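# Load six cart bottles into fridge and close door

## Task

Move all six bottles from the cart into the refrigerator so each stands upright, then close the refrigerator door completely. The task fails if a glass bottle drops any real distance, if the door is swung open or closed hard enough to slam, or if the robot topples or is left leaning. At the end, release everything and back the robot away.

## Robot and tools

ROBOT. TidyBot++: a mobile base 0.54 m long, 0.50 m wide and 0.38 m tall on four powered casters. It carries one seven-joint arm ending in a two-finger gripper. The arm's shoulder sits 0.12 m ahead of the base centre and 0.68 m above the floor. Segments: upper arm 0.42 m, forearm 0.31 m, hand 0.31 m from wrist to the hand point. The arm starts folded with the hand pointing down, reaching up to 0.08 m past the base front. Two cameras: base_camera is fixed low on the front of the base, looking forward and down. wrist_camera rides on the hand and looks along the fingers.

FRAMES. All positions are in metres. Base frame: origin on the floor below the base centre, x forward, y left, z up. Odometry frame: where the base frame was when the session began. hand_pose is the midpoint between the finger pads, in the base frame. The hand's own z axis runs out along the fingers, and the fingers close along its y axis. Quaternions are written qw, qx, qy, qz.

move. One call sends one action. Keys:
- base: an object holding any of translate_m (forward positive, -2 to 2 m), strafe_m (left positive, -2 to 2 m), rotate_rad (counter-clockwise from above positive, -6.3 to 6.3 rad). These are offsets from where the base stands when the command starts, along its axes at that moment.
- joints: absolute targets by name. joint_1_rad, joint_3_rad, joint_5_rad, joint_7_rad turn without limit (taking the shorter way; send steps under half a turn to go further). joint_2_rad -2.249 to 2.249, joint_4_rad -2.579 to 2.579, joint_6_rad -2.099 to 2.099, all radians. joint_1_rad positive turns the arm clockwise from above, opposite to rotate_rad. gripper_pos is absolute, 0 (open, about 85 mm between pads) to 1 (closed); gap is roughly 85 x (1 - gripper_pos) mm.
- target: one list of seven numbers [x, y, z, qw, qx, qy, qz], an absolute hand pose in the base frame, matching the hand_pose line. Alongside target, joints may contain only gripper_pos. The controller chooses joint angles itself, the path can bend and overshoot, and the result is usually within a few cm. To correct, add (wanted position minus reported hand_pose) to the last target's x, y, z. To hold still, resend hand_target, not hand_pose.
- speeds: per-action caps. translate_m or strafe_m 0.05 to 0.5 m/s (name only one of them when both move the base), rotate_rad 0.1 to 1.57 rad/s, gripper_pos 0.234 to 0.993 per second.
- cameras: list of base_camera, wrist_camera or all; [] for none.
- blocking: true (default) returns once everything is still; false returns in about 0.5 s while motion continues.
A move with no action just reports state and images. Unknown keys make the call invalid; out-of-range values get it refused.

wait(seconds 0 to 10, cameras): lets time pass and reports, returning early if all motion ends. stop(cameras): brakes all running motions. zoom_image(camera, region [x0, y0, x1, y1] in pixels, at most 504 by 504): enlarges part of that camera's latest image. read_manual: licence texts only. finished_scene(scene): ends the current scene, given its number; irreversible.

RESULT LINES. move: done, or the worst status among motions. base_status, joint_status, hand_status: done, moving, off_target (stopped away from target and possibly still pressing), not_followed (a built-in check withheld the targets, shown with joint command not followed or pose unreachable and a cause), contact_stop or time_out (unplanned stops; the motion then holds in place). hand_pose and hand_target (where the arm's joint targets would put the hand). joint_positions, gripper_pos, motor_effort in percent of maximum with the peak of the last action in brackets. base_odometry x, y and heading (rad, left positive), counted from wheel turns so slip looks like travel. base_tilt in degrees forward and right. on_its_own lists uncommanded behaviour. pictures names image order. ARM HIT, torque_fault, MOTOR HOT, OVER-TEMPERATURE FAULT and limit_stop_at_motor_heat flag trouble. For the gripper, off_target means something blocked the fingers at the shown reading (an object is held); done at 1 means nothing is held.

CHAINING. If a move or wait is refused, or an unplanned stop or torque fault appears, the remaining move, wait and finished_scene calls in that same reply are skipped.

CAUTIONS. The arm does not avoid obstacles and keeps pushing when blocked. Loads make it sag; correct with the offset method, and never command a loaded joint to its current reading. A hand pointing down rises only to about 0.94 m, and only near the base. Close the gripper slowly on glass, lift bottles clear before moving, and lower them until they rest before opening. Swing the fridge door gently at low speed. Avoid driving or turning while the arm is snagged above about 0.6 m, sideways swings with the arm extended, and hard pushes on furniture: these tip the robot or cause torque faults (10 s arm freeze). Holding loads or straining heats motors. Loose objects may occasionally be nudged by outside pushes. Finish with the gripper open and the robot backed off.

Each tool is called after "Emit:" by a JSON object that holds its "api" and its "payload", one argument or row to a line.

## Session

Emit:
{"api": "move", "payload": {

}}

Scene clock: 0.00 s.
base_odometry: x=+0.000 y=+0.000 heading=+0.000
base_tilt: forward=+0.4 right=-0.4
base_status: not commanded
joint_positions: joint_1_rad=-0.010 joint_2_rad=-0.372 joint_3_rad=+3.111 joint_4_rad=-2.551 joint_5_rad=+0.029 joint_6_rad=-0.910 joint_7_rad=+1.569 gripper_pos=+0.000
joint_status: not commanded
motor_effort: joint_1_rad=+0 joint_2_rad=-1 joint_3_rad=+1 joint_4_rad=+12 joint_5_rad=+0 joint_6_rad=+1 joint_7_rad=+0
hand_pose: x=+0.2404 y=-0.0022 z=+0.5834 quat_wxyz=(+0.017, +0.999, +0.027, +0.027) (m; base frame)
hand_target: x=+0.2403 y=-0.0022 z=+0.5833 quat_wxyz=(+0.017, +0.999, +0.027, +0.027) (m; base frame)
hand_status: not commanded
pictures: base_camera, wrist_camera
camera_calibration:
wrist_camera: T_world_to_cam=[[0.0890166, -0.992997, 0.0776755, -0.0742896], [-0.99383, -0.0937303, -0.0593049, 0.328058], [0.0661701, -0.0719171, -0.995213, 0.69773], [0, 0, 0, 1]] pos_world=[0.286478, 0.0071584, 0.719617]

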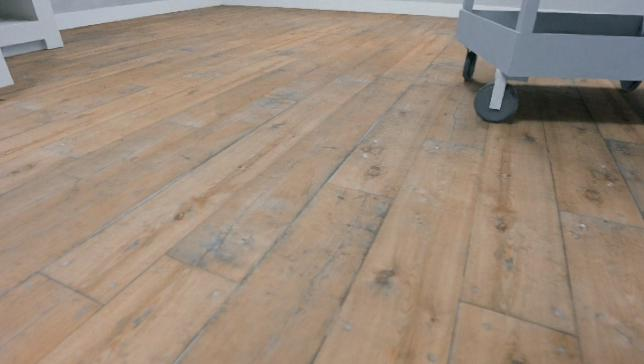

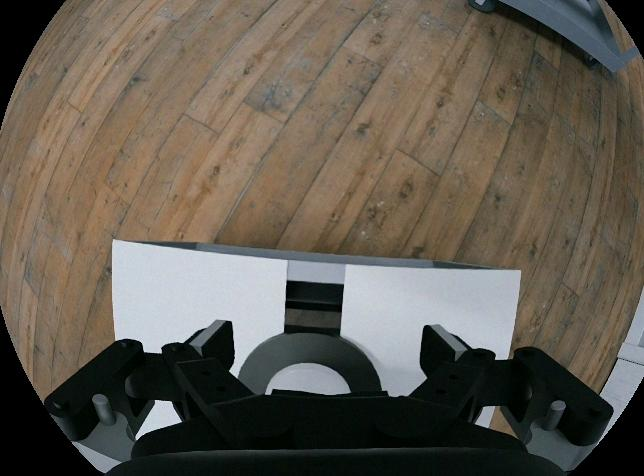

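Emit:
{"api": "move", "payload": {
  "joints": {"joint_1_rad": -0.01, "joint_2_rad": 0.2, "joint_3_rad": 3.14, "joint_4_rad": -1.4, "joint_5_rad": 0.0, "joint_6_rad": 0.0, "joint_7_rad": 1.575, "gripper_pos": 0.27},
  "base": {"rotate_rad": 0.7}
}}

Scene clock: 7.67 s.
move: done
base_odometry: x=+0.000 y=+0.000 heading=+0.700
base_tilt: forward=+0.4 right=-0.4
base_status: done
joint_positions: joint_1_rad=-0.010 joint_2_rad=+0.174 joint_3_rad=+3.126 joint_4_rad=-1.428 joint_5_rad=+0.029 joint_6_rad=-0.056 joint_7_rad=+1.569 gripper_pos=+0.272
joint_status: all done
motor_effort: joint_1_rad=+0(2) joint_2_rad=-25(26) joint_3_rad=+1(3) joint_4_rad=+19(20) joint_5_rad=-1(2) joint_6_rad=+9(10) joint_7_rad=+1(2)
hand_pose: x=+0.8158 y=+0.0173 z=+1.0590 quat_wxyz=(+0.000, +0.737, +0.018, +0.675) (m; base frame)
hand_target: x=+0.8279 y=+0.0094 z=+1.0759 quat_wxyz=(-0.003, +0.717, +0.006, +0.697) (m; base frame)
hand_status: not commanded
pictures: base_camera, wrist_camera
camera_calibration:
wrist_camera: T_world_to_cam=[[-0.0117536, -0.997709, 0.0666203, -0.0490789], [-0.0781274, -0.0655049, -0.994789, 1.17311], [0.996874, -0.0168972, -0.0771785, -0.598011], [0, 0, 0, 1]] pos_world=[0.687217, 0.0177733, 1.12411]

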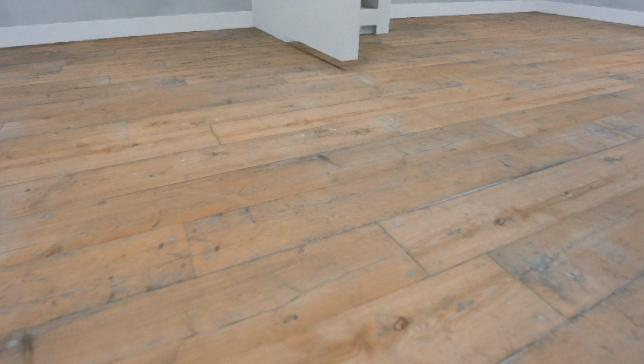

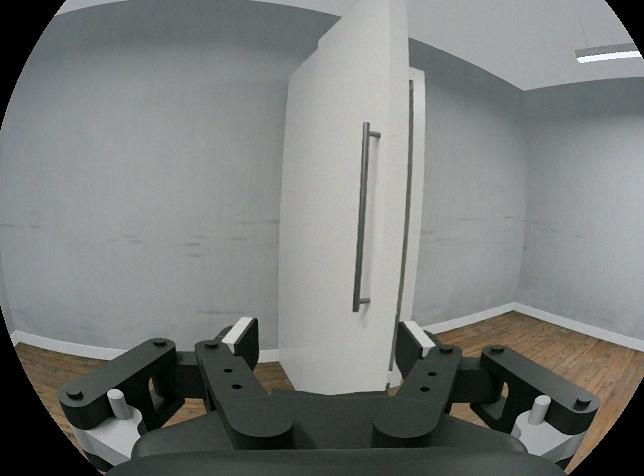

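Emit:
{"api": "zoom_image", "payload": {
  "camera": "base_camera",
  "region": [230, 0, 410, 90]
}}

Scaled by 2.800.

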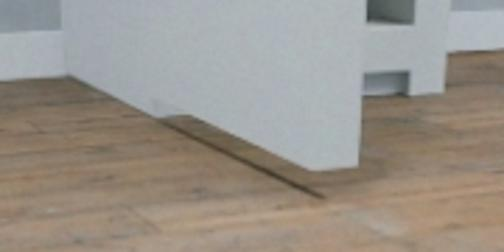

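Emit:
{"api": "move", "payload": {
  "base": {"rotate_rad": -1.3},
  "joints": {"joint_4_rad": -1.4, "joint_6_rad": 0.05, "joint_2_rad": 0.1}
}}

Scene clock: 19.70 s.
move: done
base_odometry: x=+0.000 y=+0.000 heading=-0.600
base_tilt: forward=+0.4 right=-0.4
base_status: done
joint_positions: joint_1_rad=-0.002 joint_2_rad=+0.136 joint_3_rad=+3.147 joint_4_rad=-1.423 joint_5_rad=+0.029 joint_6_rad=-0.001 joint_7_rad=+1.569 gripper_pos=+0.272
joint_status: all done
motor_effort: joint_1_rad=+0(4) joint_2_rad=-24(28) joint_3_rad=+1(4) joint_4_rad=+18(21) joint_5_rad=-1(1) joint_6_rad=+9(10) joint_7_rad=+0(1)
hand_pose: x=+0.8017 y=-0.0004 z=+1.1055 quat_wxyz=(+0.011, +0.703, +0.009, +0.711) (m; base frame)
hand_target: x=+0.7835 y=+0.0090 z=+1.1602 quat_wxyz=(-0.003, +0.663, +0.005, +0.748) (m; base frame)
hand_status: not commanded
pictures: base_camera, wrist_camera
camera_calibration:
wrist_camera: T_world_to_cam=[[-0.0447827, -0.996807, 0.0661112, -0.0429765], [0.01816, -0.066979, -0.997589, 1.14296], [0.998832, -0.0434742, 0.0211016, -0.69091], [0, 0, 0, 1]] pos_world=[0.667422, 0.00367834, 1.15763]

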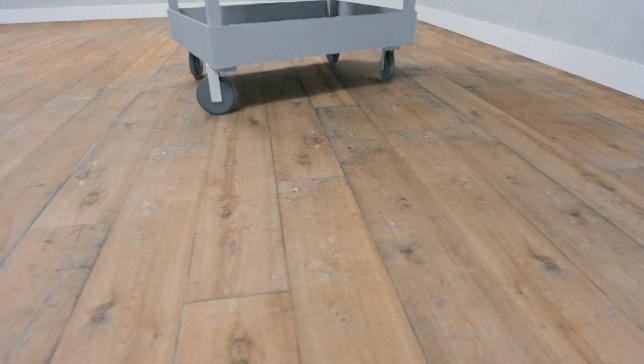

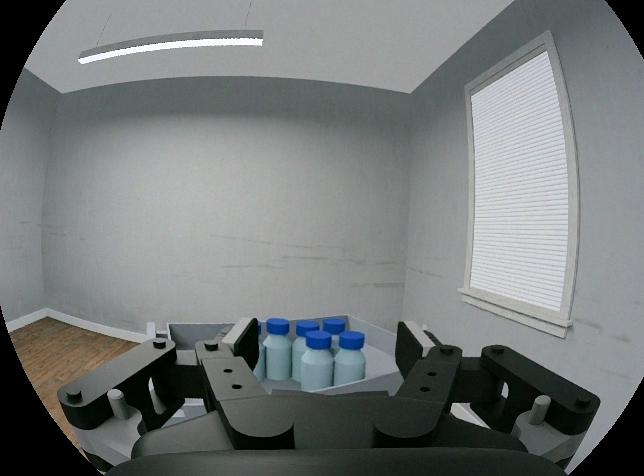

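Emit:
{"api": "zoom_image", "payload": {
  "camera": "wrist_camera",
  "region": [150, 300, 450, 420]
}}

Emit:
{"api": "zoom_image", "payload": {
  "camera": "base_camera",
  "region": [160, 0, 440, 120]
}}

Scaled by 1.680.

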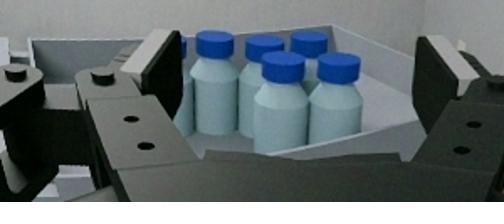

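Scaled by 1.800.

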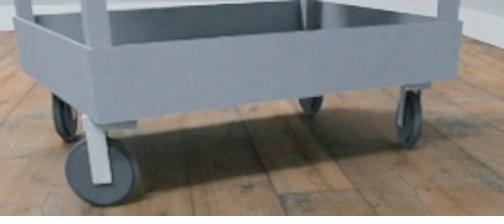

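Emit:
{"api": "zoom_image", "payload": {
  "camera": "wrist_camera",
  "region": [120, 310, 240, 380]
}}

Scaled by 4.200.

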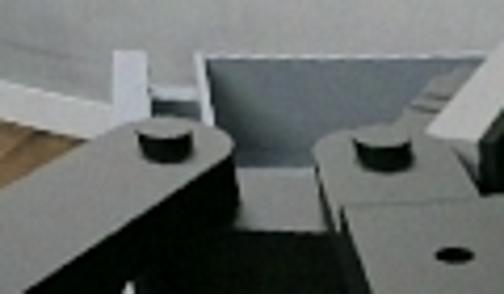

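Emit:
{"api": "move", "payload": {
  "base": {"translate_m": 0.833, "strafe_m": 1.067, "rotate_rad": -1.1},
  "speeds": {"rotate_rad": 0.7}
}}

Scene clock: 63.77 s.
move: done
base_odometry: x=+1.290 y=+0.410 heading=-1.700
base_tilt: forward=+0.4 right=-0.3
base_status: done
joint_positions: joint_1_rad=-0.004 joint_2_rad=+0.131 joint_3_rad=+3.143 joint_4_rad=-1.423 joint_5_rad=+0.029 joint_6_rad=+0.000 joint_7_rad=+1.569 gripper_pos=+0.272
joint_status: not commanded
motor_effort: joint_1_rad=+1(3) joint_2_rad=-24(26) joint_3_rad=+1(3) joint_4_rad=+19(20) joint_5_rad=-1(1) joint_6_rad=+9(9) joint_7_rad=+1(1)
hand_pose: x=+0.7996 y=+0.0030 z=+1.1091 quat_wxyz=(+0.009, +0.701, +0.010, +0.713) (m; base frame)
hand_target: x=+0.7835 y=+0.0090 z=+1.1602 quat_wxyz=(-0.003, +0.663, +0.005, +0.748) (m; base frame)
hand_status: not commanded
pictures: base_camera, wrist_camera
camera_calibration:
wrist_camera: T_world_to_cam=[[-0.0398664, -0.997064, 0.0653737, -0.043027], [0.0243847, -0.066377, -0.997497, 1.14175], [0.998907, -0.0381725, 0.0269593, -0.695323], [0, 0, 0, 1]] pos_world=[0.665007, 0.00634299, 1.16045]

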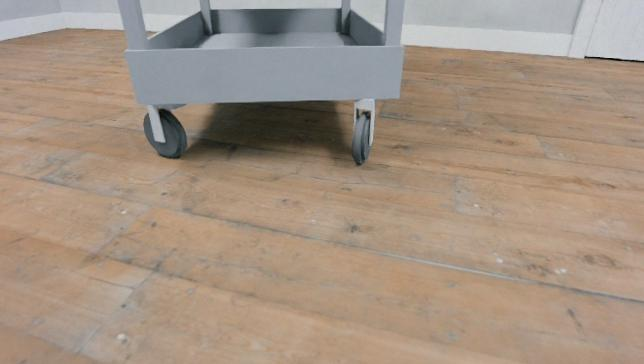

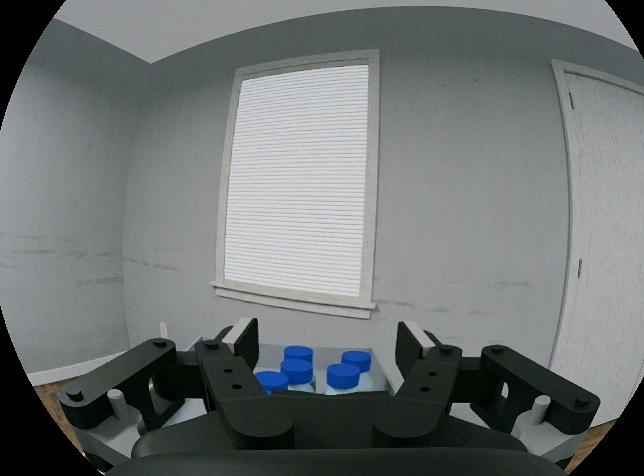

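Emit:
{"api": "zoom_image", "payload": {
  "camera": "wrist_camera",
  "region": [230, 330, 400, 400]
}}

Emit:
{"api": "zoom_image", "payload": {
  "camera": "base_camera",
  "region": [110, 0, 430, 170]
}}

Scaled by 2.965.

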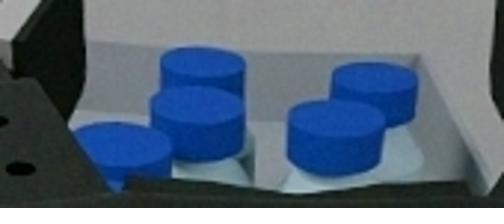

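Scaled by 1.575.

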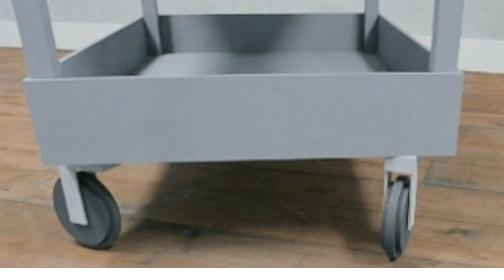

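Emit:
{"api": "move", "payload": {
  "base": {"translate_m": 0.13, "strafe_m": 0.456, "rotate_rad": -0.4},
  "joints": {"joint_1_rad": -0.01, "joint_2_rad": 0.30, "joint_3_rad": 3.14, "joint_4_rad": -1.60, "joint_5_rad": 0.0, "joint_6_rad": 0.36, "joint_7_rad": 1.575, "gripper_pos": 0.3}
}}

Scene clock: 92.33 s.
move: done
base_odometry: x=+1.726 y=+0.222 heading=-2.101
base_tilt: forward=+0.4 right=-0.4
base_status: done
joint_positions: joint_1_rad=-0.008 joint_2_rad=+0.306 joint_3_rad=+3.141 joint_4_rad=-1.592 joint_5_rad=+0.029 joint_6_rad=+0.308 joint_7_rad=+1.569 gripper_pos=+0.299
joint_status: all done
motor_effort: joint_1_rad=+0(5) joint_2_rad=-29(34) joint_3_rad=+1(4) joint_4_rad=+18(21) joint_5_rad=-1(2) joint_6_rad=+9(11) joint_7_rad=+0(1)
hand_pose: x=+0.8546 y=+0.0105 z=+0.9760 quat_wxyz=(+0.003, +0.714, +0.015, +0.700) (m; base frame)
hand_target: x=+0.8519 y=+0.0096 z=+0.9917 quat_wxyz=(-0.003, +0.696, +0.005, +0.718) (m; base frame)
hand_status: not commanded
pictures: base_camera, wrist_camera
camera_calibration:
wrist_camera: T_world_to_cam=[[-0.0222611, -0.997646, 0.0648638, -0.0391757], [-0.0100341, -0.0646536, -0.997857, 1.03795], [0.999702, -0.0228642, -0.00857123, -0.712472], [0, 0, 0, 1]] pos_world=[0.721802, 0.0117335, 1.03216]

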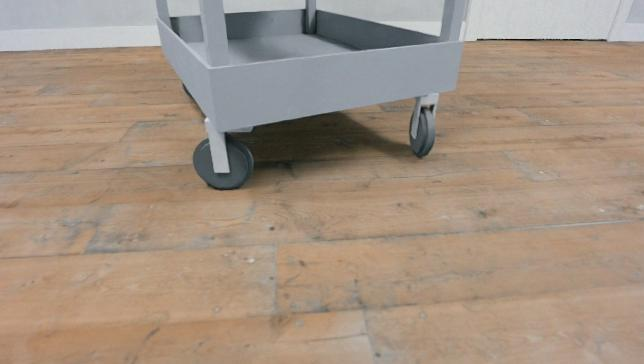

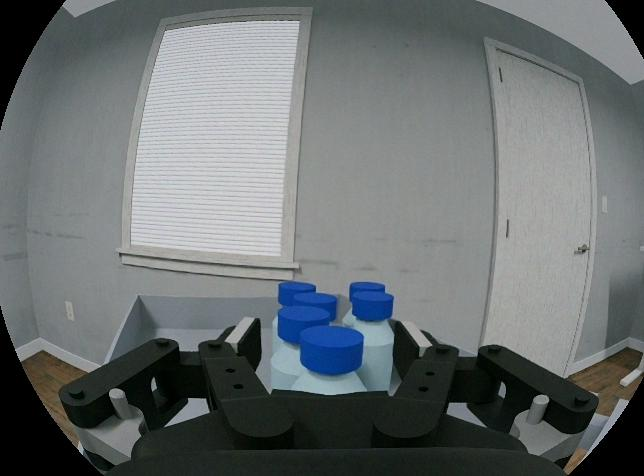

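Emit:
{"api": "move", "payload": {
  "base": {"translate_m": 0.05},
  "speeds": {"translate_m": 0.1},
  "joints": {"joint_2_rad": 0.36, "joint_4_rad": -1.717, "joint_6_rad": 0.53},
  "cameras": ["wrist_camera"]
}}

Scene clock: 103.03 s.
move: done
base_odometry: x=+1.700 y=+0.179 heading=-2.101
base_tilt: forward=+0.4 right=-0.4
base_status: done
joint_positions: joint_1_rad=-0.008 joint_2_rad=+0.353 joint_3_rad=+3.141 joint_4_rad=-1.697 joint_5_rad=+0.029 joint_6_rad=+0.478 joint_7_rad=+1.569 gripper_pos=+0.299
joint_status: all done
motor_effort: joint_1_rad=+0(1) joint_2_rad=-29(32) joint_3_rad=+1(1) joint_4_rad=+17(19) joint_5_rad=-1(1) joint_6_rad=+9(10) joint_7_rad=+0(1)
hand_pose: x=+0.8545 y=+0.0119 z=+0.9315 quat_wxyz=(+0.001, +0.707, +0.016, +0.707) (m; base frame)
hand_target: x=+0.8533 y=+0.0096 z=+0.9306 quat_wxyz=(-0.003, +0.699, +0.005, +0.715) (m; base frame)
hand_status: not commanded
pictures: wrist_camera
camera_calibration:
wrist_camera: T_world_to_cam=[[-0.0189276, -0.997874, 0.0623672, -0.0354081], [0.00844218, -0.0625356, -0.998007, 0.977962], [0.999785, -0.0183634, 0.00960788, -0.729854], [0, 0, 0, 1]] pos_world=[0.720771, 0.0124221, 0.985234]

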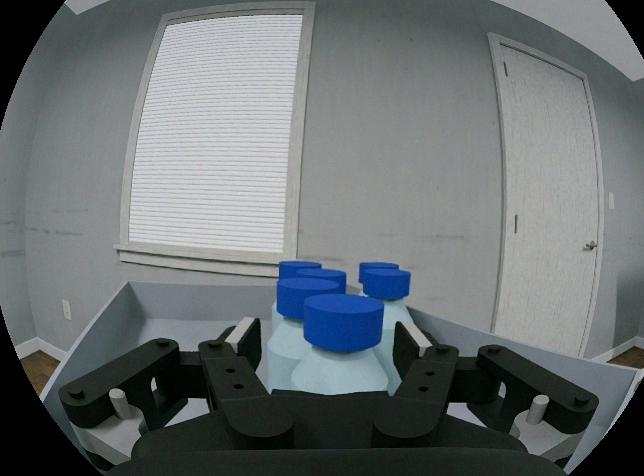

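Emit:
{"api": "move", "payload": {
  "base": {"translate_m": 0.045, "strafe_m": -0.009},
  "speeds": {"translate_m": 0.08},
  "cameras": ["wrist_camera"]
}}

Scene clock: 106.33 s.
move: done
base_odometry: x=+1.670 y=+0.145 heading=-2.100
base_tilt: forward=+0.4 right=-0.4
base_status: done
joint_positions: joint_1_rad=-0.008 joint_2_rad=+0.354 joint_3_rad=+3.141 joint_4_rad=-1.698 joint_5_rad=+0.029 joint_6_rad=+0.479 joint_7_rad=+1.569 gripper_pos=+0.299
joint_status: not commanded
motor_effort: joint_1_rad=+0(1) joint_2_rad=-30(32) joint_3_rad=+0(2) joint_4_rad=+18(19) joint_5_rad=-1(1) joint_6_rad=+9(9) joint_7_rad=+0(1)
hand_pose: x=+0.8547 y=+0.0119 z=+0.9308 quat_wxyz=(+0.001, +0.707, +0.016, +0.707) (m; base frame)
hand_target: x=+0.8533 y=+0.0096 z=+0.9306 quat_wxyz=(-0.003, +0.699, +0.005, +0.715) (m; base frame)
hand_status: not commanded
pictures: wrist_camera
camera_calibration:
wrist_camera: T_world_to_cam=[[-0.0188711, -0.997875, 0.0623569, -0.0353838], [0.00811076, -0.0625187, -0.998011, 0.9775], [0.999789, -0.0183278, 0.00927333, -0.729727], [0, 0, 0, 1]] pos_world=[0.720977, 0.0124291, 0.984529]

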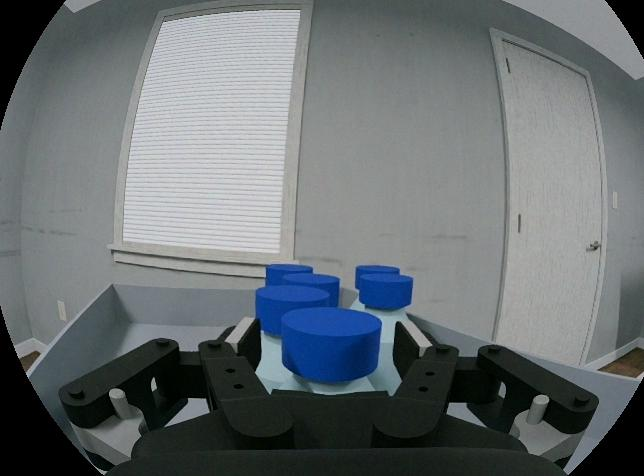

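Emit:
{"api": "move", "payload": {
  "base": {"translate_m": 0.025},
  "speeds": {"translate_m": 0.05},
  "cameras": ["wrist_camera"]
}}

Scene clock: 109.43 s.
move: done
base_odometry: x=+1.657 y=+0.123 heading=-2.101
base_tilt: forward=+0.4 right=-0.4
base_status: done
joint_positions: joint_1_rad=-0.008 joint_2_rad=+0.354 joint_3_rad=+3.141 joint_4_rad=-1.698 joint_5_rad=+0.029 joint_6_rad=+0.480 joint_7_rad=+1.569 gripper_pos=+0.299
joint_status: not commanded
motor_effort: joint_1_rad=+0(2) joint_2_rad=-29(32) joint_3_rad=+0(2) joint_4_rad=+17(19) joint_5_rad=-1(1) joint_6_rad=+9(9) joint_7_rad=+0(1)
hand_pose: x=+0.8548 y=+0.0119 z=+0.9306 quat_wxyz=(+0.001, +0.707, +0.016, +0.707) (m; base frame)
hand_target: x=+0.8533 y=+0.0096 z=+0.9306 quat_wxyz=(-0.003, +0.699, +0.005, +0.715) (m; base frame)
hand_status: not commanded
pictures: wrist_camera
camera_calibration:
wrist_camera: T_world_to_cam=[[-0.0188651, -0.997877, 0.0623412, -0.0353585], [0.00831274, -0.0625067, -0.99801, 0.97719], [0.999787, -0.0183093, 0.00947429, -0.729974], [0, 0, 0, 1]] pos_world=[0.721029, 0.0124322, 0.984366]

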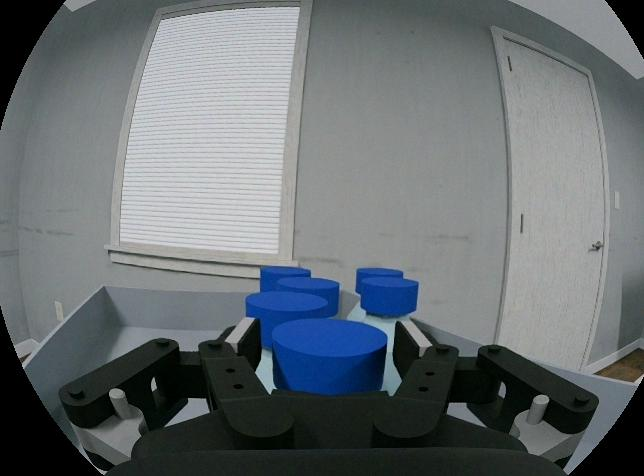

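Emit:
{"api": "move", "payload": {
  "joints": {"gripper_pos": 0.6},
  "speeds": {"gripper_pos": 0.234},
  "cameras": ["wrist_camera"]
}}

Scene clock: 112.23 s.
move: off_target
base_odometry: x=+1.657 y=+0.123 heading=-2.101
base_tilt: forward=+0.3 right=-0.4
base_status: not commanded
joint_positions: joint_1_rad=-0.008 joint_2_rad=+0.354 joint_3_rad=+3.141 joint_4_rad=-1.698 joint_5_rad=+0.029 joint_6_rad=+0.481 joint_7_rad=+1.569 gripper_pos=+0.432
joint_status: gripper_pos off_target (ended at +0.432, target +0.600)
motor_effort: joint_1_rad=-2(2) joint_2_rad=-28(30) joint_3_rad=-1(1) joint_4_rad=+18(19) joint_5_rad=+0(1) joint_6_rad=+9(9) joint_7_rad=+0(1)
hand_pose: x=+0.8548 y=+0.0119 z=+0.9306 quat_wxyz=(+0.001, +0.707, +0.016, +0.707) (m; base frame)
hand_target: x=+0.8533 y=+0.0096 z=+0.9306 quat_wxyz=(-0.003, +0.699, +0.005, +0.715) (m; base frame)
hand_status: not commanded
pictures: wrist_camera
camera_calibration:
wrist_camera: T_world_to_cam=[[-0.0189478, -0.997878, 0.0622959, -0.0352856], [0.00850053, -0.0624656, -0.998011, 0.977006], [0.999784, -0.0183806, 0.00966608, -0.730108], [0, 0, 0, 1]] pos_world=[0.720977, 0.0123988, 0.984318]

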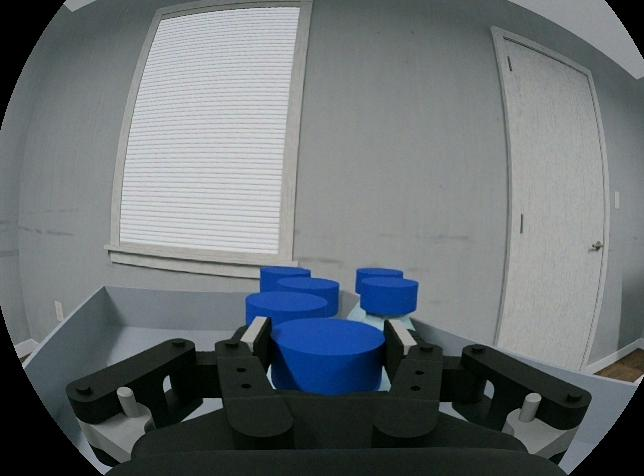

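Emit:
{"api": "move", "payload": {
  "joints": {"joint_2_rad": 0.20, "joint_4_rad": -1.40, "joint_6_rad": 0.22},
  "cameras": ["wrist_camera"]
}}

Emit:
{"api": "move", "payload": {
  "base": {"translate_m": -0.3},
  "speeds": {"translate_m": 0.35},
  "cameras": ["wrist_camera"]
}}

Scene clock: 123.80 s.
move: done
base_odometry: x=+1.657 y=+0.123 heading=-2.101
base_tilt: forward=+0.4 right=-0.4
base_status: not commanded
joint_positions: joint_1_rad=-0.008 joint_2_rad=+0.247 joint_3_rad=+3.141 joint_4_rad=-1.438 joint_5_rad=+0.029 joint_6_rad=+0.264 joint_7_rad=+1.569 gripper_pos=+0.432
joint_status: all done
motor_effort: joint_1_rad=+0(2) joint_2_rad=-31(37) joint_3_rad=+1(1) joint_4_rad=+21(24) joint_5_rad=-1(1) joint_6_rad=+12(15) joint_7_rad=+0(1)
hand_pose: x=+0.8419 y=+0.0099 z=+1.1004 quat_wxyz=(+0.004, +0.652, +0.014, +0.758) (m; base frame)
hand_target: x=+0.8224 y=+0.0093 z=+1.1440 quat_wxyz=(-0.003, +0.637, +0.005, +0.771) (m; base frame)
hand_status: not commanded
pictures: wrist_camera
camera_calibration:
wrist_camera: T_world_to_cam=[[-0.0341013, -0.997681, 0.0588968, -0.0315378], [0.157814, -0.0635671, -0.985421, 1.00685], [0.98688, -0.0243094, 0.159615, -0.872988], [0, 0, 0, 1]] pos_world=[0.701565, 0.0113161, 1.13337]

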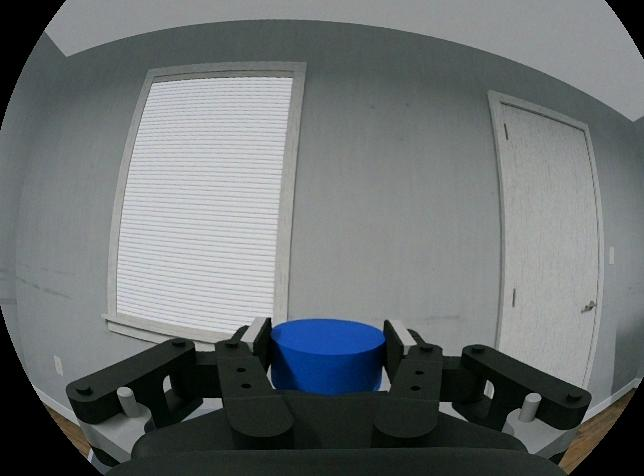

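Scene clock: 125.73 s.
move: done
base_odometry: x=+1.809 y=+0.382 heading=-2.101
base_tilt: forward=+0.4 right=-0.4
base_status: done
joint_positions: joint_1_rad=-0.008 joint_2_rad=+0.243 joint_3_rad=+3.141 joint_4_rad=-1.438 joint_5_rad=+0.029 joint_6_rad=+0.261 joint_7_rad=+1.569 gripper_pos=+0.432
joint_status: not commanded
motor_effort: joint_1_rad=+0(3) joint_2_rad=-31(36) joint_3_rad=+1(2) joint_4_rad=+22(24) joint_5_rad=-1(1) joint_6_rad=+12(13) joint_7_rad=+0(1)
hand_pose: x=+0.8405 y=+0.0101 z=+1.1021 quat_wxyz=(+0.004, +0.652, +0.014, +0.758) (m; base frame)
hand_target: x=+0.8224 y=+0.0093 z=+1.1440 quat_wxyz=(-0.003, +0.637, +0.005, +0.771) (m; base frame)
hand_status: not commanded
pictures: wrist_camera
camera_calibration:
wrist_camera: T_world_to_cam=[[-0.0339686, -0.997688, 0.0588582, -0.0316108], [0.158657, -0.0635285, -0.985288, 1.00797], [0.986749, -0.0241305, 0.160449, -0.872695], [0, 0, 0, 1]] pos_world=[0.700136, 0.0114385, 1.13502]

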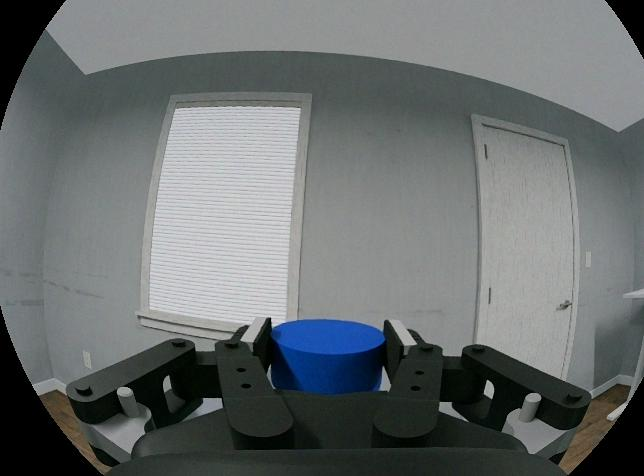

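Emit:
{"api": "move", "payload": {
  "base": {"translate_m": 0.216, "strafe_m": -0.239, "rotate_rad": 3.2},
  "speeds": {"translate_m": 0.15, "rotate_rad": 0.8},
  "joints": {"joint_2_rad": 0.20, "joint_4_rad": -1.287, "joint_6_rad": 0.0}
}}

Scene clock: 134.07 s.
move: done
base_odometry: x=+1.493 y=+0.317 heading=+1.099
base_tilt: forward=+0.4 right=-0.4
base_status: done
joint_positions: joint_1_rad=-0.016 joint_2_rad=+0.243 joint_3_rad=+3.136 joint_4_rad=-1.335 joint_5_rad=+0.029 joint_6_rad=+0.045 joint_7_rad=+1.569 gripper_pos=+0.432
joint_status: all done
motor_effort: joint_1_rad=+0(6) joint_2_rad=-31(34) joint_3_rad=+0(4) joint_4_rad=+23(23) joint_5_rad=+0(1) joint_6_rad=+12(13) joint_7_rad=+0(1)
hand_pose: x=+0.8455 y=+0.0162 z=+1.0994 quat_wxyz=(+0.002, +0.694, +0.017, +0.720) (m; base frame)
hand_target: x=+0.8260 y=+0.0094 z=+1.1465 quat_wxyz=(-0.003, +0.677, +0.005, +0.736) (m; base frame)
hand_status: not commanded
pictures: base_camera, wrist_camera
camera_calibration:
wrist_camera: T_world_to_cam=[[-0.0216337, -0.99778, 0.0629917, -0.0401542], [0.0467007, -0.0639462, -0.99686, 1.11226], [0.998675, -0.0186241, 0.0479804, -0.763617], [0, 0, 0, 1]] pos_world=[0.709793, 0.0168384, 1.14794]

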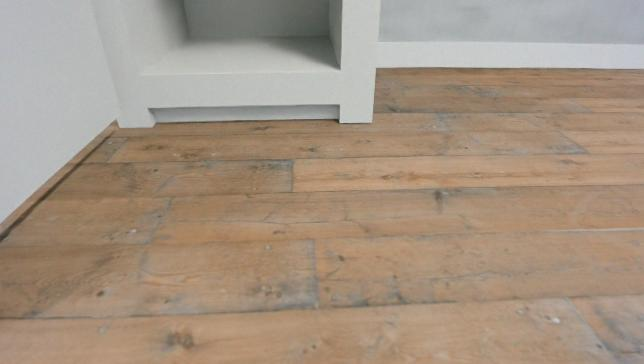

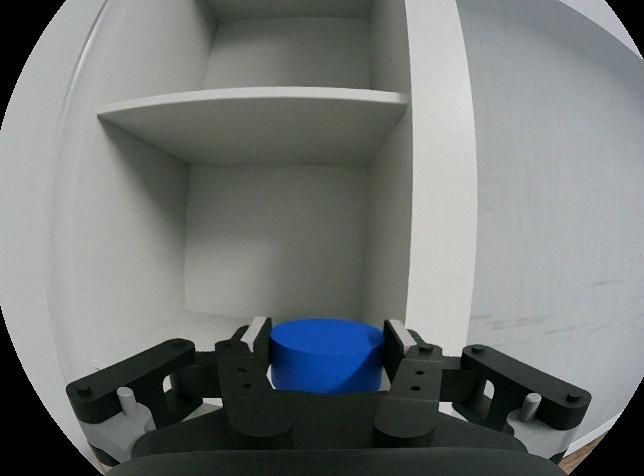

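Emit:
{"api": "move", "payload": {
  "base": {"translate_m": 0.46, "rotate_rad": 0.02},
  "speeds": {"translate_m": 0.25},
  "joints": {"joint_4_rad": -1.36, "joint_6_rad": 0.075}
}}

Scene clock: 144.77 s.
move: done
base_odometry: x=+1.702 y=+0.726 heading=+1.120
base_tilt: forward=+0.4 right=-0.4
base_status: done
joint_positions: joint_1_rad=-0.014 joint_2_rad=+0.242 joint_3_rad=+3.136 joint_4_rad=-1.366 joint_5_rad=+0.029 joint_6_rad=+0.048 joint_7_rad=+1.569 gripper_pos=+0.432
joint_status: all done
motor_effort: joint_1_rad=+1(3) joint_2_rad=-31(35) joint_3_rad=+1(3) joint_4_rad=+21(24) joint_5_rad=-1(1) joint_6_rad=+12(13) joint_7_rad=+0(1)
hand_pose: x=+0.8449 y=+0.0156 z=+1.0819 quat_wxyz=(+0.002, +0.703, +0.017, +0.711) (m; base frame)
hand_target: x=+0.8270 y=+0.0094 z=+1.1242 quat_wxyz=(-0.003, +0.676, +0.005, +0.737) (m; base frame)
hand_status: not commanded
pictures: base_camera, wrist_camera
camera_calibration:
wrist_camera: T_world_to_cam=[[-0.02064, -0.997733, 0.0640495, -0.0416407], [0.0197179, -0.0644569, -0.997726, 1.11854], [0.999593, -0.0193301, 0.0210036, -0.733758], [0, 0, 0, 1]] pos_world=[0.710544, 0.016368, 1.13408]

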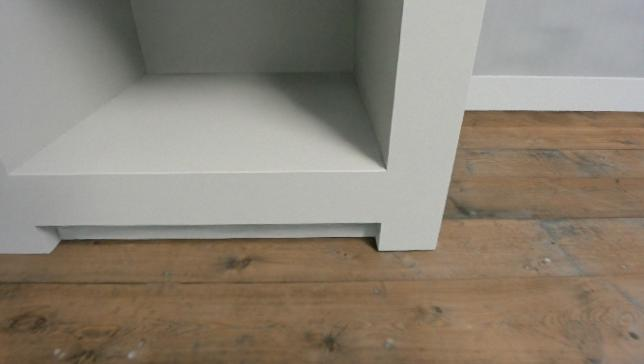

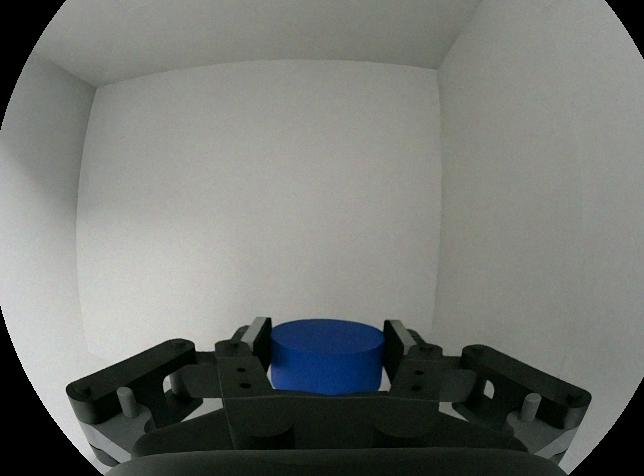

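Emit:
{"api": "move", "payload": {
  "base": {"translate_m": 0.03},
  "speeds": {"translate_m": 0.1},
  "joints": {"joint_4_rad": -1.43, "joint_6_rad": 0.15},
  "cameras": ["wrist_camera"]
}}

Scene clock: 150.30 s.
move: done
base_odometry: x=+1.715 y=+0.754 heading=+1.120
base_tilt: forward=+0.4 right=-0.4
base_status: done
joint_positions: joint_1_rad=-0.014 joint_2_rad=+0.237 joint_3_rad=+3.136 joint_4_rad=-1.413 joint_5_rad=+0.029 joint_6_rad=+0.104 joint_7_rad=+1.569 gripper_pos=+0.432
joint_status: all done
motor_effort: joint_1_rad=-1(1) joint_2_rad=-29(34) joint_3_rad=+0(1) joint_4_rad=+20(22) joint_5_rad=-1(1) joint_6_rad=+10(13) joint_7_rad=+1(1)
hand_pose: x=+0.8422 y=+0.0161 z=+1.0732 quat_wxyz=(+0.001, +0.698, +0.017, +0.716) (m; base frame)
hand_target: x=+0.8263 y=+0.0094 z=+1.1038 quat_wxyz=(-0.003, +0.674, +0.005, +0.738) (m; base frame)
hand_status: not commanded
pictures: wrist_camera
camera_calibration:
wrist_camera: T_world_to_cam=[[-0.0199055, -0.997788, 0.0634229, -0.040608], [0.0336562, -0.0640683, -0.997378, 1.09787], [0.999235, -0.0177187, 0.0348571, -0.745462], [0, 0, 0, 1]] pos_world=[0.707133, 0.0166116, 1.12355]

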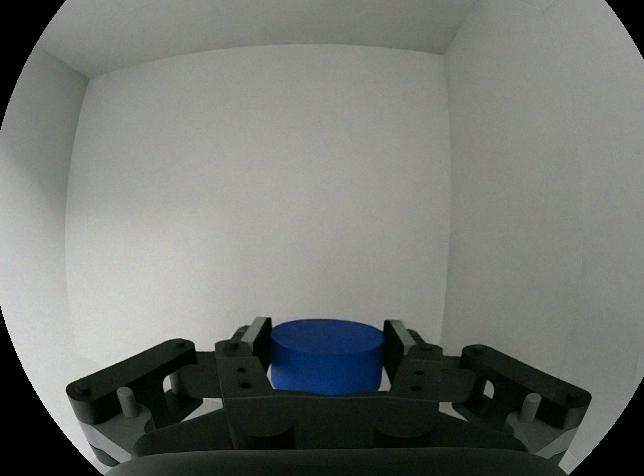

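Emit:
{"api": "move", "payload": {
  "joints": {"joint_4_rad": -1.475, "joint_6_rad": 0.20},
  "cameras": []
}}

Emit:
{"api": "move", "payload": {
  "joints": {"joint_4_rad": -1.495, "joint_6_rad": 0.215},
  "cameras": ["wrist_camera"]
}}

Scene clock: 152.53 s.
move: done
base_odometry: x=+1.715 y=+0.754 heading=+1.120
base_tilt: forward=+0.4 right=-0.4
base_status: not commanded
joint_positions: joint_1_rad=-0.014 joint_2_rad=+0.234 joint_3_rad=+3.137 joint_4_rad=-1.446 joint_5_rad=+0.029 joint_6_rad=+0.162 joint_7_rad=+1.569 gripper_pos=+0.432
joint_status: all done
motor_effort: joint_1_rad=-1(2) joint_2_rad=-26(28) joint_3_rad=-1(1) joint_4_rad=+18(19) joint_5_rad=-1(1) joint_6_rad=+8(10) joint_7_rad=+0(1)
hand_pose: x=+0.8398 y=+0.0162 z=+1.0730 quat_wxyz=(+0.001, +0.688, +0.017, +0.725) (m; base frame)
hand_target: x=+0.8250 y=+0.0094 z=+1.0913 quat_wxyz=(-0.003, +0.672, +0.005, +0.740) (m; base frame)
hand_status: not commanded
pictures: none
No camera images: "cameras" was empty.

Scene clock: 153.10 s.
move: done
base_odometry: x=+1.715 y=+0.754 heading=+1.120
base_tilt: forward=+0.4 right=-0.4
base_status: not commanded
joint_positions: joint_1_rad=-0.014 joint_2_rad=+0.230 joint_3_rad=+3.137 joint_4_rad=-1.461 joint_5_rad=+0.029 joint_6_rad=+0.182 joint_7_rad=+1.569 gripper_pos=+0.432
joint_status: all done
motor_effort: joint_1_rad=-2(2) joint_2_rad=-25(27) joint_3_rad=-1(1) joint_4_rad=+16(18) joint_5_rad=-1(2) joint_6_rad=+7(8) joint_7_rad=-1(1)
hand_pose: x=+0.8374 y=+0.0162 z=+1.0732 quat_wxyz=(+0.001, +0.685, +0.017, +0.729) (m; base frame)
hand_target: x=+0.8245 y=+0.0094 z=+1.0835 quat_wxyz=(-0.003, +0.674, +0.005, +0.738) (m; base frame)
hand_status: not commanded
pictures: wrist_camera
camera_calibration:
wrist_camera: T_world_to_cam=[[-0.0208807, -0.997862, 0.0619285, -0.0381671], [0.0713188, -0.0632709, -0.995445, 1.06442], [0.997235, -0.016369, 0.0724875, -0.779419], [0, 0, 0, 1]] pos_world=[0.700554, 0.0165027, 1.11843]

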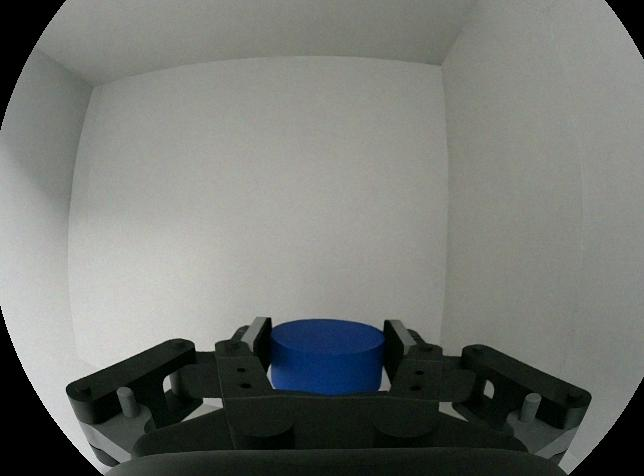

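Emit:
{"api": "move", "payload": {
  "joints": {"joint_4_rad": -1.465, "joint_6_rad": 0.135},
  "cameras": []
}}

Scene clock: 157.60 s.
move: done
base_odometry: x=+1.715 y=+0.754 heading=+1.120
base_tilt: forward=+0.4 right=-0.4
base_status: not commanded
joint_positions: joint_1_rad=-0.014 joint_2_rad=+0.227 joint_3_rad=+3.137 joint_4_rad=-1.453 joint_5_rad=+0.029 joint_6_rad=+0.162 joint_7_rad=+1.569 gripper_pos=+0.432
joint_status: all done
motor_effort: joint_1_rad=+0(2) joint_2_rad=-26(26) joint_3_rad=+0(1) joint_4_rad=+17(18) joint_5_rad=-1(1) joint_6_rad=+7(8) joint_7_rad=+0(1)
hand_pose: x=+0.8369 y=+0.0160 z=+1.0735 quat_wxyz=(+0.001, +0.688, +0.017, +0.725) (m; base frame)
hand_target: x=+0.8265 y=+0.0094 z=+1.0773 quat_wxyz=(-0.003, +0.693, +0.005, +0.721) (m; base frame)
hand_status: not commanded
pictures: none
No camera images: "cameras" was empty.

Emit:
{"api": "move", "payload": {
  "joints": {"gripper_pos": 0.27},
  "speeds": {"gripper_pos": 0.234},
  "cameras": ["wrist_camera"]
}}

Scene clock: 160.87 s.
move: done
base_odometry: x=+1.715 y=+0.754 heading=+1.120
base_tilt: forward=+0.4 right=-0.4
base_status: not commanded
joint_positions: joint_1_rad=-0.014 joint_2_rad=+0.227 joint_3_rad=+3.137 joint_4_rad=-1.455 joint_5_rad=+0.029 joint_6_rad=+0.162 joint_7_rad=+1.569 gripper_pos=+0.271
joint_status: all done
motor_effort: joint_1_rad=-1(1) joint_2_rad=-27(28) joint_3_rad=+0(1) joint_4_rad=+18(20) joint_5_rad=-1(1) joint_6_rad=+9(9) joint_7_rad=+1(1)
hand_pose: x=+0.8368 y=+0.0160 z=+1.0724 quat_wxyz=(+0.001, +0.689, +0.017, +0.725) (m; base frame)
hand_target: x=+0.8265 y=+0.0094 z=+1.0773 quat_wxyz=(-0.003, +0.693, +0.005, +0.721) (m; base frame)
hand_status: not commanded
pictures: wrist_camera
camera_calibration:
wrist_camera: T_world_to_cam=[[-0.0206996, -0.997831, 0.0624814, -0.0390522], [0.0594226, -0.0636121, -0.996204, 1.07434], [0.998018, -0.0169082, 0.0606104, -0.766634], [0, 0, 0, 1]] pos_world=[0.700466, 0.0164113, 1.11917]

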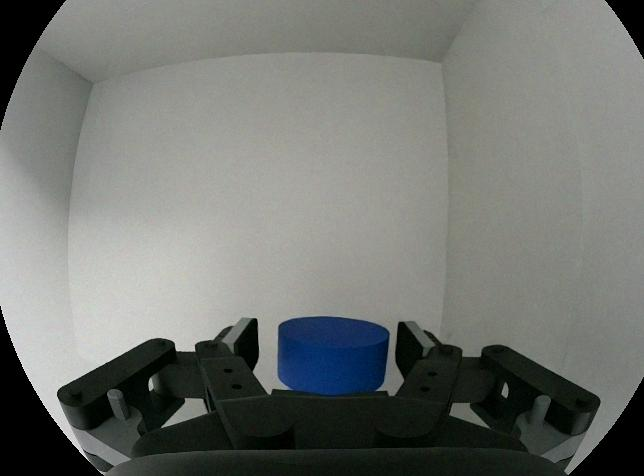

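Emit:
{"api": "move", "payload": {
  "base": {"translate_m": -0.06},
  "speeds": {"translate_m": 0.1},
  "cameras": ["wrist_camera"]
}}

Emit:
{"api": "move", "payload": {
  "base": {"translate_m": -0.35},
  "speeds": {"translate_m": 0.4},
  "cameras": ["wrist_camera"]
}}

Emit:
{"api": "move", "payload": {
  "base": {"translate_m": -0.117, "strafe_m": -0.25, "rotate_rad": -3.22},
  "speeds": {"translate_m": 0.15, "rotate_rad": 1.2},
  "joints": {"joint_2_rad": 0.30, "joint_4_rad": -1.60, "joint_6_rad": 0.36, "gripper_pos": 0.3}
}}

Scene clock: 168.13 s.
move: done
base_odometry: x=+1.689 y=+0.700 heading=+1.120
base_tilt: forward=+0.4 right=-0.4
base_status: done
joint_positions: joint_1_rad=-0.014 joint_2_rad=+0.223 joint_3_rad=+3.137 joint_4_rad=-1.455 joint_5_rad=+0.029 joint_6_rad=+0.162 joint_7_rad=+1.569 gripper_pos=+0.271
joint_status: not commanded
motor_effort: joint_1_rad=+0(1) joint_2_rad=-27(32) joint_3_rad=+1(1) joint_4_rad=+19(20) joint_5_rad=-1(1) joint_6_rad=+9(9) joint_7_rad=+1(1)
hand_pose: x=+0.8350 y=+0.0160 z=+1.0756 quat_wxyz=(+0.001, +0.687, +0.017, +0.726) (m; base frame)
hand_target: x=+0.8265 y=+0.0094 z=+1.0773 quat_wxyz=(-0.003, +0.693, +0.005, +0.721) (m; base frame)
hand_status: not commanded
pictures: wrist_camera
camera_calibration:
wrist_camera: T_world_to_cam=[[-0.0209838, -0.997836, 0.0623208, -0.0389089], [0.0639593, -0.0635467, -0.995927, 1.07361], [0.997732, -0.0169123, 0.0651543, -0.769698], [0, 0, 0, 1]] pos_world=[0.698468, 0.0163825, 1.12181]

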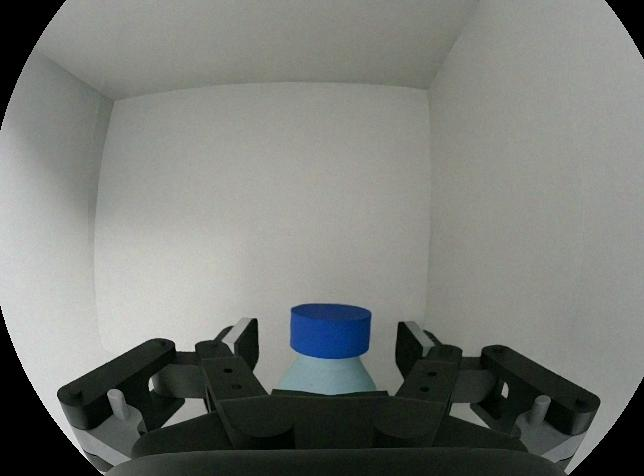

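Scene clock: 170.13 s.
move: done
base_odometry: x=+1.537 y=+0.384 heading=+1.121
base_tilt: forward=+0.3 right=-0.4
base_status: done
joint_positions: joint_1_rad=-0.014 joint_2_rad=+0.219 joint_3_rad=+3.137 joint_4_rad=-1.455 joint_5_rad=+0.029 joint_6_rad=+0.162 joint_7_rad=+1.569 gripper_pos=+0.271
joint_status: not commanded
motor_effort: joint_1_rad=+0(2) joint_2_rad=-27(30) joint_3_rad=+1(2) joint_4_rad=+18(20) joint_5_rad=+0(1) joint_6_rad=+9(9) joint_7_rad=+0(1)
hand_pose: x=+0.8337 y=+0.0160 z=+1.0780 quat_wxyz=(+0.001, +0.686, +0.017, +0.727) (m; base frame)
hand_target: x=+0.8265 y=+0.0094 z=+1.0773 quat_wxyz=(-0.003, +0.693, +0.005, +0.721) (m; base frame)
hand_status: not commanded
pictures: wrist_camera
camera_calibration:
wrist_camera: T_world_to_cam=[[-0.0211905, -0.997839, 0.062203, -0.038804], [0.067266, -0.0634989, -0.995712, 1.07307], [0.99751, -0.0169155, 0.0684662, -0.77193], [0, 0, 0, 1]] pos_world=[0.697004, 0.0163613, 1.12374]

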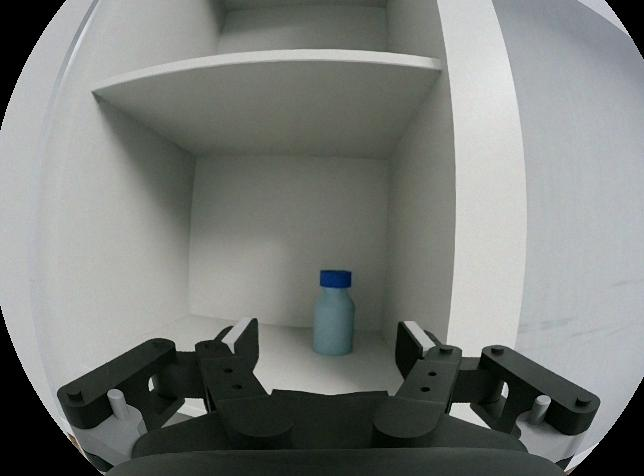

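Scene clock: 173.87 s.
move: done
base_odometry: x=+1.711 y=+0.170 heading=-2.099
base_tilt: forward=+0.4 right=-0.4
base_status: done
joint_positions: joint_1_rad=-0.008 joint_2_rad=+0.302 joint_3_rad=+3.142 joint_4_rad=-1.582 joint_5_rad=+0.029 joint_6_rad=+0.311 joint_7_rad=+1.569 gripper_pos=+0.299
joint_status: all done
motor_effort: joint_1_rad=+0(6) joint_2_rad=-29(33) joint_3_rad=+0(5) joint_4_rad=+18(20) joint_5_rad=-1(2) joint_6_rad=+9(10) joint_7_rad=+0(1)
hand_pose: x=+0.8546 y=+0.0096 z=+0.9857 quat_wxyz=(+0.004, +0.708, +0.015, +0.706) (m; base frame)
hand_target: x=+0.8519 y=+0.0096 z=+0.9917 quat_wxyz=(-0.003, +0.696, +0.005, +0.718) (m; base frame)
hand_status: not commanded
pictures: base_camera, wrist_camera
camera_calibration:
wrist_camera: T_world_to_cam=[[-0.0247836, -0.997593, 0.0647597, -0.0384812], [0.00655042, -0.0649403, -0.997868, 1.03341], [0.999671, -0.0243065, 0.00814411, -0.728856], [0, 0, 0, 1]] pos_world=[0.720894, 0.0110053, 1.03963]

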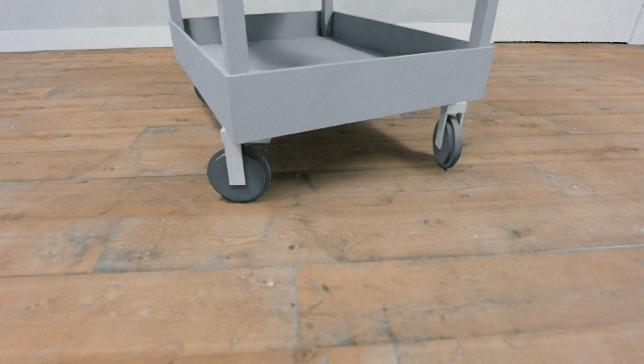

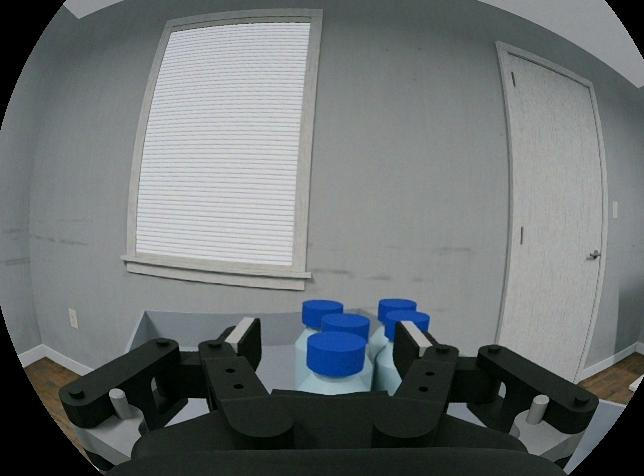

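Emit:
{"api": "move", "payload": {
  "base": {"translate_m": 0.07, "strafe_m": -0.004},
  "speeds": {"translate_m": 0.08},
  "joints": {"joint_2_rad": 0.36, "joint_4_rad": -1.717, "joint_6_rad": 0.53},
  "cameras": ["wrist_camera"]
}}

Scene clock: 177.47 s.
move: done
base_odometry: x=+1.672 y=+0.112 heading=-2.100
base_tilt: forward=+0.4 right=-0.4
base_status: done
joint_positions: joint_1_rad=-0.008 joint_2_rad=+0.346 joint_3_rad=+3.142 joint_4_rad=-1.700 joint_5_rad=+0.029 joint_6_rad=+0.478 joint_7_rad=+1.569 gripper_pos=+0.299
joint_status: all done
motor_effort: joint_1_rad=+0(1) joint_2_rad=-29(32) joint_3_rad=+1(2) joint_4_rad=+17(20) joint_5_rad=-1(1) joint_6_rad=+9(11) joint_7_rad=+1(1)
hand_pose: x=+0.8525 y=+0.0109 z=+0.9342 quat_wxyz=(+0.001, +0.706, +0.016, +0.708) (m; base frame)
hand_target: x=+0.8533 y=+0.0096 z=+0.9306 quat_wxyz=(-0.003, +0.699, +0.005, +0.715) (m; base frame)
hand_status: not commanded
pictures: wrist_camera
camera_calibration:
wrist_camera: T_world_to_cam=[[-0.0206257, -0.997812, 0.062819, -0.0355603], [0.0112441, -0.0630599, -0.997946, 0.978188], [0.999724, -0.019877, 0.0125201, -0.730503], [0, 0, 0, 1]] pos_world=[0.718569, 0.0116817, 0.987559]

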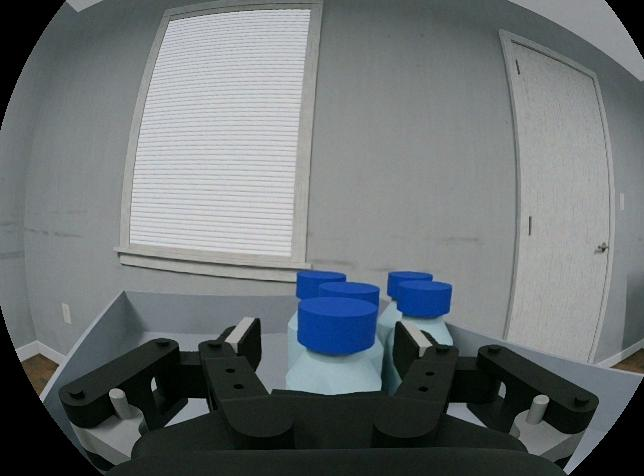

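Emit:
{"api": "move", "payload": {
  "base": {"translate_m": 0.063, "strafe_m": -0.006},
  "speeds": {"translate_m": 0.07},
  "cameras": ["wrist_camera"]
}}

Scene clock: 181.73 s.
move: done
base_odometry: x=+1.635 y=+0.060 heading=-2.100
base_tilt: forward=+0.4 right=-0.4
base_status: done
joint_positions: joint_1_rad=-0.008 joint_2_rad=+0.348 joint_3_rad=+3.142 joint_4_rad=-1.700 joint_5_rad=+0.029 joint_6_rad=+0.479 joint_7_rad=+1.569 gripper_pos=+0.299
joint_status: not commanded
motor_effort: joint_1_rad=+0(2) joint_2_rad=-29(32) joint_3_rad=+1(1) joint_4_rad=+17(18) joint_5_rad=-1(1) joint_6_rad=+9(9) joint_7_rad=+1(1)
hand_pose: x=+0.8529 y=+0.0109 z=+0.9334 quat_wxyz=(+0.001, +0.706, +0.016, +0.708) (m; base frame)
hand_target: x=+0.8533 y=+0.0096 z=+0.9306 quat_wxyz=(-0.003, +0.699, +0.005, +0.715) (m; base frame)
hand_status: not commanded
pictures: wrist_camera
camera_calibration:
wrist_camera: T_world_to_cam=[[-0.0205683, -0.997814, 0.0628053, -0.0355176], [0.0110094, -0.0630408, -0.99795, 0.977538], [0.999728, -0.0198346, 0.012282, -0.730699], [0, 0, 0, 1]] pos_world=[0.719008, 0.0116917, 0.98674]

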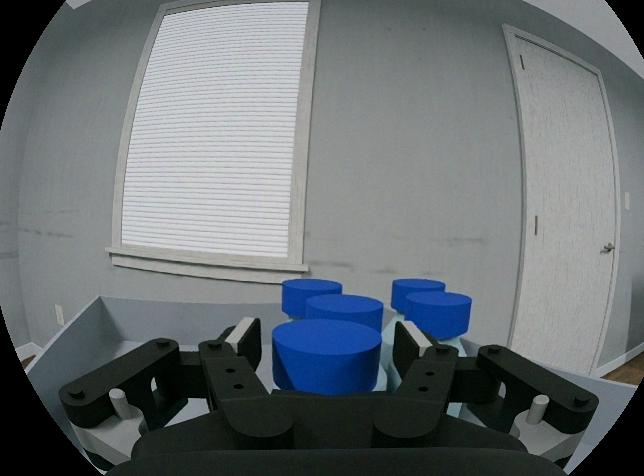

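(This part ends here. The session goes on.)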